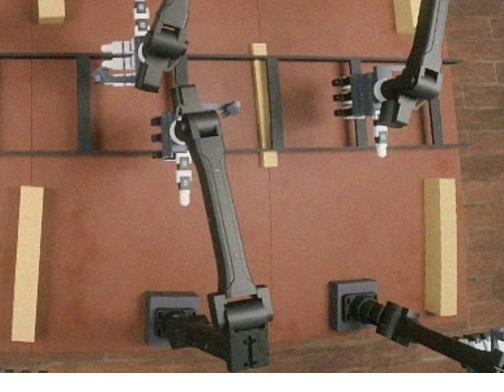

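Request:
move(
  arm7={"joints":{"joint1_rad":0.0,"joint2_rad":1.35,"joint3_rad":1.25,"joint4_rad":-1.47,"joint5_rad":0,"joint6_rad":-1.65},"min_time_s":2.5},
  arm5={"target":[-1.350,-0.324,0.94,0,0,1,0],"speed":0.15},
  arm6={"target":[-0.008,-0.74,0.775,0,0,1,0],"speed":0.15},
  arm8={"target":[1.402,-0.74,0.775,0,0,1,0],"speed":0.15},
  cameras=[],
)

Request:
move(
  arm7={"target":[0.498,0.0155,0.92,0,0.7071,-0.7071,0],"speed":0.25},
  arm2={"target":[0.198,0.0155,0.92,0,0.7071,-0.7071,0],"speed":0.25},
  arm5={"target":[-1.350,-0.324,0.885,0,0,1,0],"speed":0.15},
  cameras=["cam_high"],
)

Request:
zoom_image(
  camera="cam_high",
  region=[430, 200, 700, 430],
)

Scene clock: 86.93 s.
Joint torques (N m): arm1=[-1.26 -25.23 13.63 -0.83 -0.26 -0.11] | arm2=[0.5 -19.19 6.89 0.38 0.08 -0.05] | arm3=[1.55 -13.63 9.63 -0.2 -0.11 0.17] | arm4=[1.32 -9.88 11.62 0.2 0.19 0.04] | arm5=[-0.21 -9.82 11.32 -0.24 0.11 -0.03] | arm6=[-1.73 -10.05 5.48 0.73 -0.2 -0.15] | arm7=[-0.85 -11.34 7.38 0.02 -0.02 -0.05] | arm8=[-2.32 -9.29 6.93 0.64 -0.38 -0.08]
Heat: arm1: hottest joint3_rad 37 °C; arm2: hottest joint3_rad 37 °C; arm3: hottest joint3_rad 37 °C; arm4: hottest joint3_rad 36 °C; arm5: hottest joint3_rad 37 °C; arm6: hottest joint2_rad 35 °C; arm7: hottest joint3_rad 37 °C; arm8: hottest joint3_rad 41 °C.
move: arm5 off_target; arm6 done; arm7 done; arm8 done
Joint velocities: within noise
arm1, arm2, arm3, arm4: as last shown
arm2.on_its_own: joint1_rad is held at -0.229, not at your -0.350; joint2_rad is held at +1.909, not at your +1.350; joint3_rad is held at +1.679, not at your +1.250; joint4_rad is held at -1.361, not at your -1.470; joint6_rad is held at +1.291, not at your +1.180
arm5.joint_positions: joint1_rad=+0.746 joint2_rad=+1.283 joint3_rad=+0.904 joint4_rad=-1.219 joint5_rad=-0.003 joint6_rad=+0.758 hand_index_mcp=+0.755 hand_index_abd=-0.003 hand_index_pip=+0.578 hand_index_dip=+0.699 hand_middle_mcp=+0.754 hand_middle_abd=+0.001 hand_middle_pip=+0.578 hand_middle_dip=+0.699 hand_ring_mcp=+0.754 hand_ring_abd=+0.002 hand_ring_pip=+0.578 hand_ring_dip=+0.699 hand_thumb_cmc=+0.715 hand_thumb_axl=+0.677 hand_thumb_mcp=+0.222 hand_thumb_ipl=+0.168 hand_current_limit=+0.780 hand_speed=-0.600
arm5.joint_status: not commanded
arm5.hand_state: goal,goal,goal,goal,goal,goal,goal,goal,goal,goal,goal,goal,goal,goal,goal,goal
arm5.index_mcp_current_ma: 1
arm5.index_abd_current_ma: -2
arm5.index_pip_current_ma: 2
arm5.index_dip_current_ma: 2
arm5.middle_mcp_current_ma: 0
arm5.middle_abd_current_ma: 1
arm5.middle_pip_current_ma: 2
arm5.middle_dip_current_ma: 3
arm5.ring_mcp_current_ma: 0
arm5.ring_abd_current_ma: 1
arm5.ring_pip_current_ma: 1
arm5.ring_dip_current_ma: 2
arm5.thumb_cmc_current_ma: 0
arm5.thumb_axl_current_ma: 0
arm5.thumb_mcp_current_ma: -5
arm5.thumb_ipl_current_ma: 0
arm5.hand_goal_index_mcp: 0.754
arm5.hand_goal_index_abd: 0.000
arm5.hand_goal_index_pip: 0.576
arm5.hand_goal_index_dip: 0.696
arm5.hand_goal_middle_mcp: 0.754
arm5.hand_goal_middle_abd: 0.000
arm5.hand_goal_middle_pip: 0.576
arm5.hand_goal_middle_dip: 0.696
arm5.hand_goal_ring_mcp: 0.754
arm5.hand_goal_ring_abd: 0.000
arm5.hand_goal_ring_pip: 0.576
arm5.hand_goal_ring_dip: 0.696
arm5.hand_goal_thumb_cmc: 0.714
arm5.hand_goal_thumb_axl: 0.678
arm5.hand_goal_thumb_mcp: 0.226
arm5.hand_goal_thumb_ipl: 0.168
arm5.hand: x=-1.3439 y=-0.3331 z=+0.9261 quat_wxyz=(+0.009, +0.003, +1.000, -0.009) (m; scene frame)
arm5.hand_target: x=-1.3497 y=-0.3243 z=+0.9400 quat_wxyz=(+0.000, +0.000, +1.000, +0.000) (m; scene frame)
arm5.hand_status: off_target (0.018 m and 1.5 deg from the pose sent, 0.033 m and 2.3 deg at the start)
arm6.joint_positions: joint1_rad=-2.025 joint2_rad=+1.596 joint3_rad=+0.876 joint4_rad=-0.842 joint5_rad=+0.000 joint6_rad=-2.022 hand_index_mcp=-0.376 hand_index_abd=+0.003 hand_index_pip=-0.622 hand_index_dip=-0.507 hand_middle_mcp=-0.371 hand_middle_abd=+0.002 hand_middle_pip=-0.626 hand_middle_dip=-0.509 hand_ring_mcp=-0.378 hand_ring_abd=+0.003 hand_ring_pip=-0.620 hand_ring_dip=-0.507 hand_thumb_cmc=+0.715 hand_thumb_axl=+0.677 hand_thumb_mcp=+0.223 hand_thumb_ipl=+0.168 hand_current_limit=+0.400 hand_speed=-0.600
arm6.joint_status: not commanded
arm6.hand_state: blocked,goal,blocked,blocked,blocked,goal,blocked,blocked,blocked,goal,blocked,blocked,goal,goal,goal,goal
arm6.index_mcp_current_ma: 146
arm6.index_abd_current_ma: 4
arm6.index_pip_current_ma: 80
arm6.index_dip_current_ma: 63
arm6.middle_mcp_current_ma: 167
arm6.middle_abd_current_ma: 2
arm6.middle_pip_current_ma: 66
arm6.middle_dip_current_ma: 54
arm6.ring_mcp_current_ma: 139
arm6.ring_abd_current_ma: 4
arm6.ring_pip_current_ma: 86
arm6.ring_dip_current_ma: 61
arm6.thumb_cmc_current_ma: 1
arm6.thumb_axl_current_ma: -1
arm6.thumb_mcp_current_ma: -7
arm6.thumb_ipl_current_ma: 0
arm6.hand_goal_index_mcp: -0.420
arm6.hand_goal_index_abd: 0.000
arm6.hand_goal_index_pip: -0.650
arm6.hand_goal_index_dip: -0.530
arm6.hand_goal_middle_mcp: -0.420
arm6.hand_goal_middle_abd: 0.000
arm6.hand_goal_middle_pip: -0.650
arm6.hand_goal_middle_dip: -0.530
arm6.hand_goal_ring_mcp: -0.420
arm6.hand_goal_ring_abd: 0.000
arm6.hand_goal_ring_pip: -0.650
arm6.hand_goal_ring_dip: -0.530
arm6.hand_goal_thumb_cmc: 0.714
arm6.hand_goal_thumb_axl: 0.678
arm6.hand_goal_thumb_mcp: 0.226
arm6.hand_goal_thumb_ipl: 0.168
arm6.hand: x=-0.0042 y=-0.7359 z=+0.7816 quat_wxyz=(+0.005, -0.001, +1.000, -0.001) (m; scene frame)
arm6.hand_target: x=-0.0081 y=-0.7398 z=+0.7751 quat_wxyz=(+0.000, +0.000, +1.000, +0.000) (m; scene frame)
arm6.hand_status: done (0.009 m and 0.6 deg from the pose sent, 0.094 m and 0.9 deg at the start)
arm7.joint_positions: joint1_rad=+0.008 joint2_rad=+1.361 joint3_rad=+1.250 joint4_rad=-1.461 joint5_rad=-0.003 joint6_rad=-1.639 hand_index_mcp=+0.755 hand_index_abd=+0.000 hand_index_pip=-0.673 hand_index_dip=+0.698 hand_middle_mcp=+0.756 hand_middle_abd=+0.000 hand_middle_pip=-0.673 hand_middle_dip=+0.697 hand_ring_mcp=+0.755 hand_ring_abd=+0.000 hand_ring_pip=-0.672 hand_ring_dip=+0.697 hand_thumb_cmc=+0.714 hand_thumb_axl=+0.677 hand_thumb_mcp=+0.222 hand_thumb_ipl=+0.168 hand_current_limit=+0.780 hand_speed=-0.600
arm7.joint_status: all done
arm7.hand_state: goal,goal,goal,goal,goal,goal,goal,goal,goal,goal,goal,goal,goal,goal,goal,goal
arm7.index_mcp_current_ma: 3
arm7.index_abd_current_ma: 0
arm7.index_pip_current_ma: 16
arm7.index_dip_current_ma: -4
arm7.middle_mcp_current_ma: 3
arm7.middle_abd_current_ma: 0
arm7.middle_pip_current_ma: 16
arm7.middle_dip_current_ma: -5
arm7.ring_mcp_current_ma: 3
arm7.ring_abd_current_ma: 0
arm7.ring_pip_current_ma: 18
arm7.ring_dip_current_ma: -5
arm7.thumb_cmc_current_ma: 1
arm7.thumb_axl_current_ma: -1
arm7.thumb_mcp_current_ma: -10
arm7.thumb_ipl_current_ma: -1
arm7.hand_goal_index_mcp: 0.754
arm7.hand_goal_index_abd: 0.000
arm7.hand_goal_index_pip: -0.680
arm7.hand_goal_index_dip: 0.700
arm7.hand_goal_middle_mcp: 0.754
arm7.hand_goal_middle_abd: 0.000
arm7.hand_goal_middle_pip: -0.680
arm7.hand_goal_middle_dip: 0.700
arm7.hand_goal_ring_mcp: 0.754
arm7.hand_goal_ring_abd: 0.000
arm7.hand_goal_ring_pip: -0.680
arm7.hand_goal_ring_dip: 0.700
arm7.hand_goal_thumb_cmc: 0.714
arm7.hand_goal_thumb_axl: 0.678
arm7.hand_goal_thumb_mcp: 0.226
arm7.hand_goal_thumb_ipl: 0.168
arm7.hand: x=+0.3459 y=-0.2378 z=+1.0015 quat_wxyz=(-0.001, -0.717, +0.697, -0.006) (m; scene frame)
arm7.hand_target: x=+0.3493 y=-0.2414 z=+1.0055 quat_wxyz=(+0.001, -0.718, +0.696, -0.006) (m; scene frame)
arm7.hand_status: not commanded
arm8.joint_positions: joint1_rad=-2.028 joint2_rad=+1.579 joint3_rad=+0.868 joint4_rad=-0.870 joint5_rad=-0.004 joint6_rad=-2.034 hand_index_mcp=-0.375 hand_index_abd=+0.002 hand_index_pip=-0.623 hand_index_dip=-0.507 hand_middle_mcp=-0.376 hand_middle_abd=+0.002 hand_middle_pip=-0.622 hand_middle_dip=-0.508 hand_ring_mcp=-0.376 hand_ring_abd=-0.001 hand_ring_pip=-0.621 hand_ring_dip=-0.510 hand_thumb_cmc=+0.715 hand_thumb_axl=+0.677 hand_thumb_mcp=+0.222 hand_thumb_ipl=+0.168 hand_current_limit=+0.400 hand_speed=-0.600
arm8.joint_status: not commanded
arm8.hand_state: blocked,goal,blocked,blocked,blocked,goal,blocked,blocked,blocked,goal,blocked,blocked,goal,goal,goal,goal
arm8.index_mcp_current_ma: 155
arm8.index_abd_current_ma: 3
arm8.index_pip_current_ma: 80
arm8.index_dip_current_ma: 64
arm8.middle_mcp_current_ma: 153
arm8.middle_abd_current_ma: 3
arm8.middle_pip_current_ma: 83
arm8.middle_dip_current_ma: 62
arm8.ring_mcp_current_ma: 151
arm8.ring_abd_current_ma: -2
arm8.ring_pip_current_ma: 87
arm8.ring_dip_current_ma: 55
arm8.thumb_cmc_current_ma: 1
arm8.thumb_axl_current_ma: -1
arm8.thumb_mcp_current_ma: -10
arm8.thumb_ipl_current_ma: 0
arm8.hand_goal_index_mcp: -0.420
arm8.hand_goal_index_abd: 0.000
arm8.hand_goal_index_pip: -0.650
arm8.hand_goal_index_dip: -0.530
arm8.hand_goal_middle_mcp: -0.420
arm8.hand_goal_middle_abd: 0.000
arm8.hand_goal_middle_pip: -0.650
arm8.hand_goal_middle_dip: -0.530
arm8.hand_goal_ring_mcp: -0.420
arm8.hand_goal_ring_abd: 0.000
arm8.hand_goal_ring_pip: -0.650
arm8.hand_goal_ring_dip: -0.530
arm8.hand_goal_thumb_cmc: 0.714
arm8.hand_goal_thumb_axl: 0.678
arm8.hand_goal_thumb_mcp: 0.226
arm8.hand_goal_thumb_ipl: 0.168
arm8.hand: x=+1.4025 y=-0.7362 z=+0.7736 quat_wxyz=(-0.006, +0.001, +1.000, +0.002) (m; scene frame)
arm8.hand_target: x=+1.4020 y=-0.7399 z=+0.7750 quat_wxyz=(+0.000, +0.000, +1.000, +0.000) (m; scene frame)
arm8.hand_status: done (0.004 m and 0.7 deg from the pose sent, 0.084 m and 0.9 deg at the start)
pictures: none
No camera images: "cameras" was empty.

Scene clock: 89.00 s.
Joint torques (N m): arm1=[-1.32 -25.11 13.61 -0.83 -0.25 -0.11] | arm2=[1.03 -19.96 10.18 0.12 0.16 0.05] | arm3=[1.85 -14.92 9.69 -0.36 -0.13 0.11] | arm4=[1.32 -9.88 11.6 0.18 0.2 0.04] | arm5=[-0.21 -6.77 5.24 2.26 -0.17 -0.02] | arm6=[-1.79 -10.11 5.49 0.72 -0.2 -0.15] | arm7=[-0.56 -21.25 10.78 -0.13 -0.24 -0.06] | arm8=[-2.26 -9.17 6.9 0.64 -0.38 -0.07]
Heat: arm1: hottest joint3_rad 37 °C; arm2: hottest joint3_rad 37 °C; arm3: hottest joint3_rad 37 °C; arm4: hottest joint3_rad 36 °C; arm5: hottest joint3_rad 37 °C; arm6: hottest joint2_rad 35 °C; arm7: hottest joint3_rad 37 °C; arm8: hottest joint3_rad 41 °C.
move: arm2 off_target; arm5 off_target; arm7 off_target
Joint velocities: within noise
arm1, arm3, arm4, arm6, arm8: as last shown
arm2.joint_positions: joint1_rad=-0.207 joint2_rad=+2.134 joint3_rad=+1.982 joint4_rad=-1.420 joint5_rad=+0.003 joint6_rad=+1.325 hand_index_mcp=+0.753 hand_index_abd=+0.001 hand_index_pip=-0.672 hand_index_dip=+0.698 hand_middle_mcp=+0.753 hand_middle_abd=+0.000 hand_middle_pip=-0.672 hand_middle_dip=+0.698 hand_ring_mcp=+0.754 hand_ring_abd=+0.002 hand_ring_pip=-0.672 hand_ring_dip=+0.698 hand_thumb_cmc=+0.714 hand_thumb_axl=+0.677 hand_thumb_mcp=+0.222 hand_thumb_ipl=+0.168 hand_current_limit=+0.780 hand_speed=-0.600
arm2.joint_status: not commanded
arm2.hand_state: goal,goal,goal,goal,goal,goal,goal,goal,goal,goal,goal,goal,goal,goal,goal,goal
arm2.index_mcp_current_ma: 0
arm2.index_abd_current_ma: 1
arm2.index_pip_current_ma: 12
arm2.index_dip_current_ma: -2
arm2.middle_mcp_current_ma: 0
arm2.middle_abd_current_ma: 0
arm2.middle_pip_current_ma: 12
arm2.middle_dip_current_ma: -2
arm2.ring_mcp_current_ma: 0
arm2.ring_abd_current_ma: 1
arm2.ring_pip_current_ma: 11
arm2.ring_dip_current_ma: -2
arm2.thumb_cmc_current_ma: 0
arm2.thumb_axl_current_ma: -1
arm2.thumb_mcp_current_ma: -6
arm2.thumb_ipl_current_ma: 0
arm2.hand_goal_index_mcp: 0.754
arm2.hand_goal_index_abd: 0.000
arm2.hand_goal_index_pip: -0.680
arm2.hand_goal_index_dip: 0.700
arm2.hand_goal_middle_mcp: 0.754
arm2.hand_goal_middle_abd: 0.000
arm2.hand_goal_middle_pip: -0.680
arm2.hand_goal_middle_dip: 0.700
arm2.hand_goal_ring_mcp: 0.754
arm2.hand_goal_ring_abd: 0.000
arm2.hand_goal_ring_pip: -0.680
arm2.hand_goal_ring_dip: 0.700
arm2.hand_goal_thumb_cmc: 0.714
arm2.hand_goal_thumb_axl: 0.678
arm2.hand_goal_thumb_mcp: 0.226
arm2.hand_goal_thumb_ipl: 0.168
arm2.hand: x=+0.1968 y=+0.0264 z=+0.9220 quat_wxyz=(-0.002, +0.708, -0.706, +0.000) (m; scene frame)
arm2.hand_target: x=+0.1981 y=+0.0159 z=+0.9200 quat_wxyz=(+0.001, +0.707, -0.707, +0.000) (m; scene frame)
arm2.hand_status: off_target (0.011 m and 0.3 deg from the pose sent, 0.094 m and 1.6 deg at the start)
arm5.joint_positions: joint1_rad=+0.746 joint2_rad=+1.304 joint3_rad=+0.877 joint4_rad=-1.117 joint5_rad=+0.003 joint6_rad=+0.758 hand_index_mcp=+0.779 hand_index_abd=+0.017 hand_index_pip=+0.592 hand_index_dip=+0.705 hand_middle_mcp=+0.775 hand_middle_abd=+0.016 hand_middle_pip=+0.593 hand_middle_dip=+0.705 hand_ring_mcp=+0.754 hand_ring_abd=+0.002 hand_ring_pip=+0.578 hand_ring_dip=+0.699 hand_thumb_cmc=+0.715 hand_thumb_axl=+0.677 hand_thumb_mcp=+0.222 hand_thumb_ipl=+0.168 hand_current_limit=+0.780 hand_speed=-0.600
arm5.joint_status: not commanded
arm5.hand_state: blocked,goal,goal,goal,blocked,goal,goal,goal,goal,goal,goal,goal,goal,goal,goal,goal
arm5.index_mcp_current_ma: 51
arm5.index_abd_current_ma: 22
arm5.index_pip_current_ma: 25
arm5.index_dip_current_ma: 11
arm5.middle_mcp_current_ma: 40
arm5.middle_abd_current_ma: 21
arm5.middle_pip_current_ma: 26
arm5.middle_dip_current_ma: 12
arm5.ring_mcp_current_ma: 0
arm5.ring_abd_current_ma: 1
arm5.ring_pip_current_ma: 1
arm5.ring_dip_current_ma: 2
arm5.thumb_cmc_current_ma: 0
arm5.thumb_axl_current_ma: 0
arm5.thumb_mcp_current_ma: -5
arm5.thumb_ipl_current_ma: 0
arm5.hand_goal_index_mcp: 0.754
arm5.hand_goal_index_abd: 0.000
arm5.hand_goal_index_pip: 0.576
arm5.hand_goal_index_dip: 0.696
arm5.hand_goal_middle_mcp: 0.754
arm5.hand_goal_middle_abd: 0.000
arm5.hand_goal_middle_pip: 0.576
arm5.hand_goal_middle_dip: 0.696
arm5.hand_goal_ring_mcp: 0.754
arm5.hand_goal_ring_abd: 0.000
arm5.hand_goal_ring_pip: 0.576
arm5.hand_goal_ring_dip: 0.696
arm5.hand_goal_thumb_cmc: 0.714
arm5.hand_goal_thumb_axl: 0.678
arm5.hand_goal_thumb_mcp: 0.226
arm5.hand_goal_thumb_ipl: 0.168
arm5.hand: x=-1.3528 y=-0.3220 z=+0.9132 quat_wxyz=(-0.008, +0.003, +1.000, +0.013) (m; scene frame)
arm5.hand_target: x=-1.3491 y=-0.3255 z=+0.8865 quat_wxyz=(+0.000, +0.000, +1.000, +0.000) (m; scene frame)
arm5.hand_status: off_target (0.028 m and 1.8 deg from the pose sent, 0.043 m and 1.5 deg at the start)
arm7.joint_positions: joint1_rad=-0.206 joint2_rad=+2.120 joint3_rad=+2.004 joint4_rad=-1.484 joint5_rad=-0.009 joint6_rad=-1.816 hand_index_mcp=+0.755 hand_index_abd=+0.000 hand_index_pip=-0.673 hand_index_dip=+0.698 hand_middle_mcp=+0.756 hand_middle_abd=+0.000 hand_middle_pip=-0.673 hand_middle_dip=+0.697 hand_ring_mcp=+0.755 hand_ring_abd=+0.000 hand_ring_pip=-0.672 hand_ring_dip=+0.697 hand_thumb_cmc=+0.714 hand_thumb_axl=+0.677 hand_thumb_mcp=+0.222 hand_thumb_ipl=+0.168 hand_current_limit=+0.780 hand_speed=-0.600
arm7.joint_status: not commanded
arm7.hand_state: goal,goal,goal,goal,goal,goal,goal,goal,goal,goal,goal,goal,goal,goal,goal,goal
arm7.index_mcp_current_ma: 3
arm7.index_abd_current_ma: 0
arm7.index_pip_current_ma: 16
arm7.index_dip_current_ma: -4
arm7.middle_mcp_current_ma: 3
arm7.middle_abd_current_ma: 0
arm7.middle_pip_current_ma: 16
arm7.middle_dip_current_ma: -5
arm7.ring_mcp_current_ma: 3
arm7.ring_abd_current_ma: 0
arm7.ring_pip_current_ma: 18
arm7.ring_dip_current_ma: -5
arm7.thumb_cmc_current_ma: 1
arm7.thumb_axl_current_ma: -1
arm7.thumb_mcp_current_ma: -10
arm7.thumb_ipl_current_ma: -1
arm7.hand_goal_index_mcp: 0.754
arm7.hand_goal_index_abd: 0.000
arm7.hand_goal_index_pip: -0.680
arm7.hand_goal_index_dip: 0.700
arm7.hand_goal_middle_mcp: 0.754
arm7.hand_goal_middle_abd: 0.000
arm7.hand_goal_middle_pip: -0.680
arm7.hand_goal_middle_dip: 0.700
arm7.hand_goal_ring_mcp: 0.754
arm7.hand_goal_ring_abd: 0.000
arm7.hand_goal_ring_pip: -0.680
arm7.hand_goal_ring_dip: 0.700
arm7.hand_goal_thumb_cmc: 0.714
arm7.hand_goal_thumb_axl: 0.678
arm7.hand_goal_thumb_mcp: 0.226
arm7.hand_goal_thumb_ipl: 0.168
arm7.hand: x=+0.4941 y=+0.0053 z=+0.9031 quat_wxyz=(-0.014, -0.704, +0.710, -0.010) (m; scene frame)
arm7.hand_target: x=+0.4979 y=+0.0147 z=+0.9200 quat_wxyz=(+0.000, -0.707, +0.707, +0.000) (m; scene frame)
arm7.hand_status: off_target (0.020 m and 2.0 deg from the pose sent, 0.306 m and 1.8 deg at the start)
pictures: cam_high

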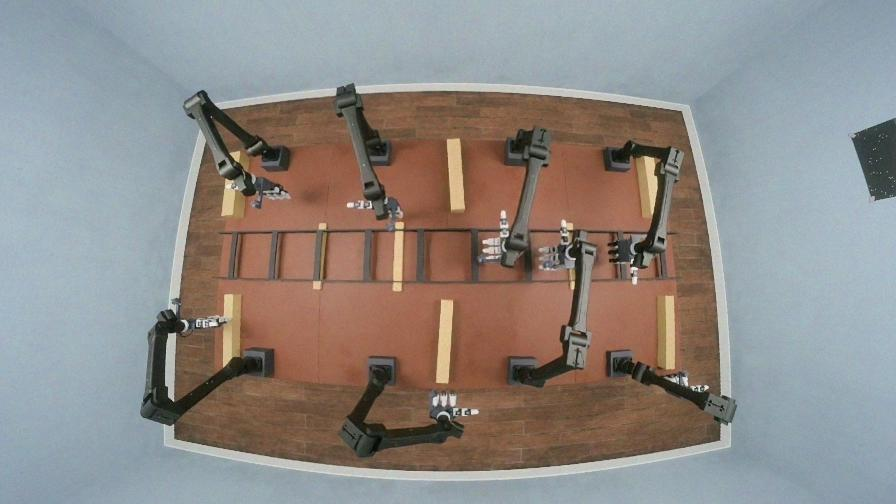

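Scaled by 1.867 from the camera's 896x504 image, which has a finer 1280x720 frame.

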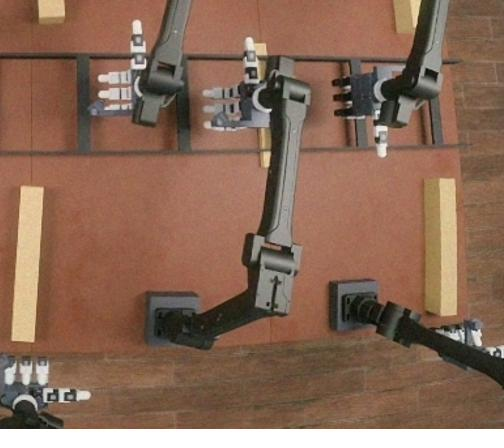

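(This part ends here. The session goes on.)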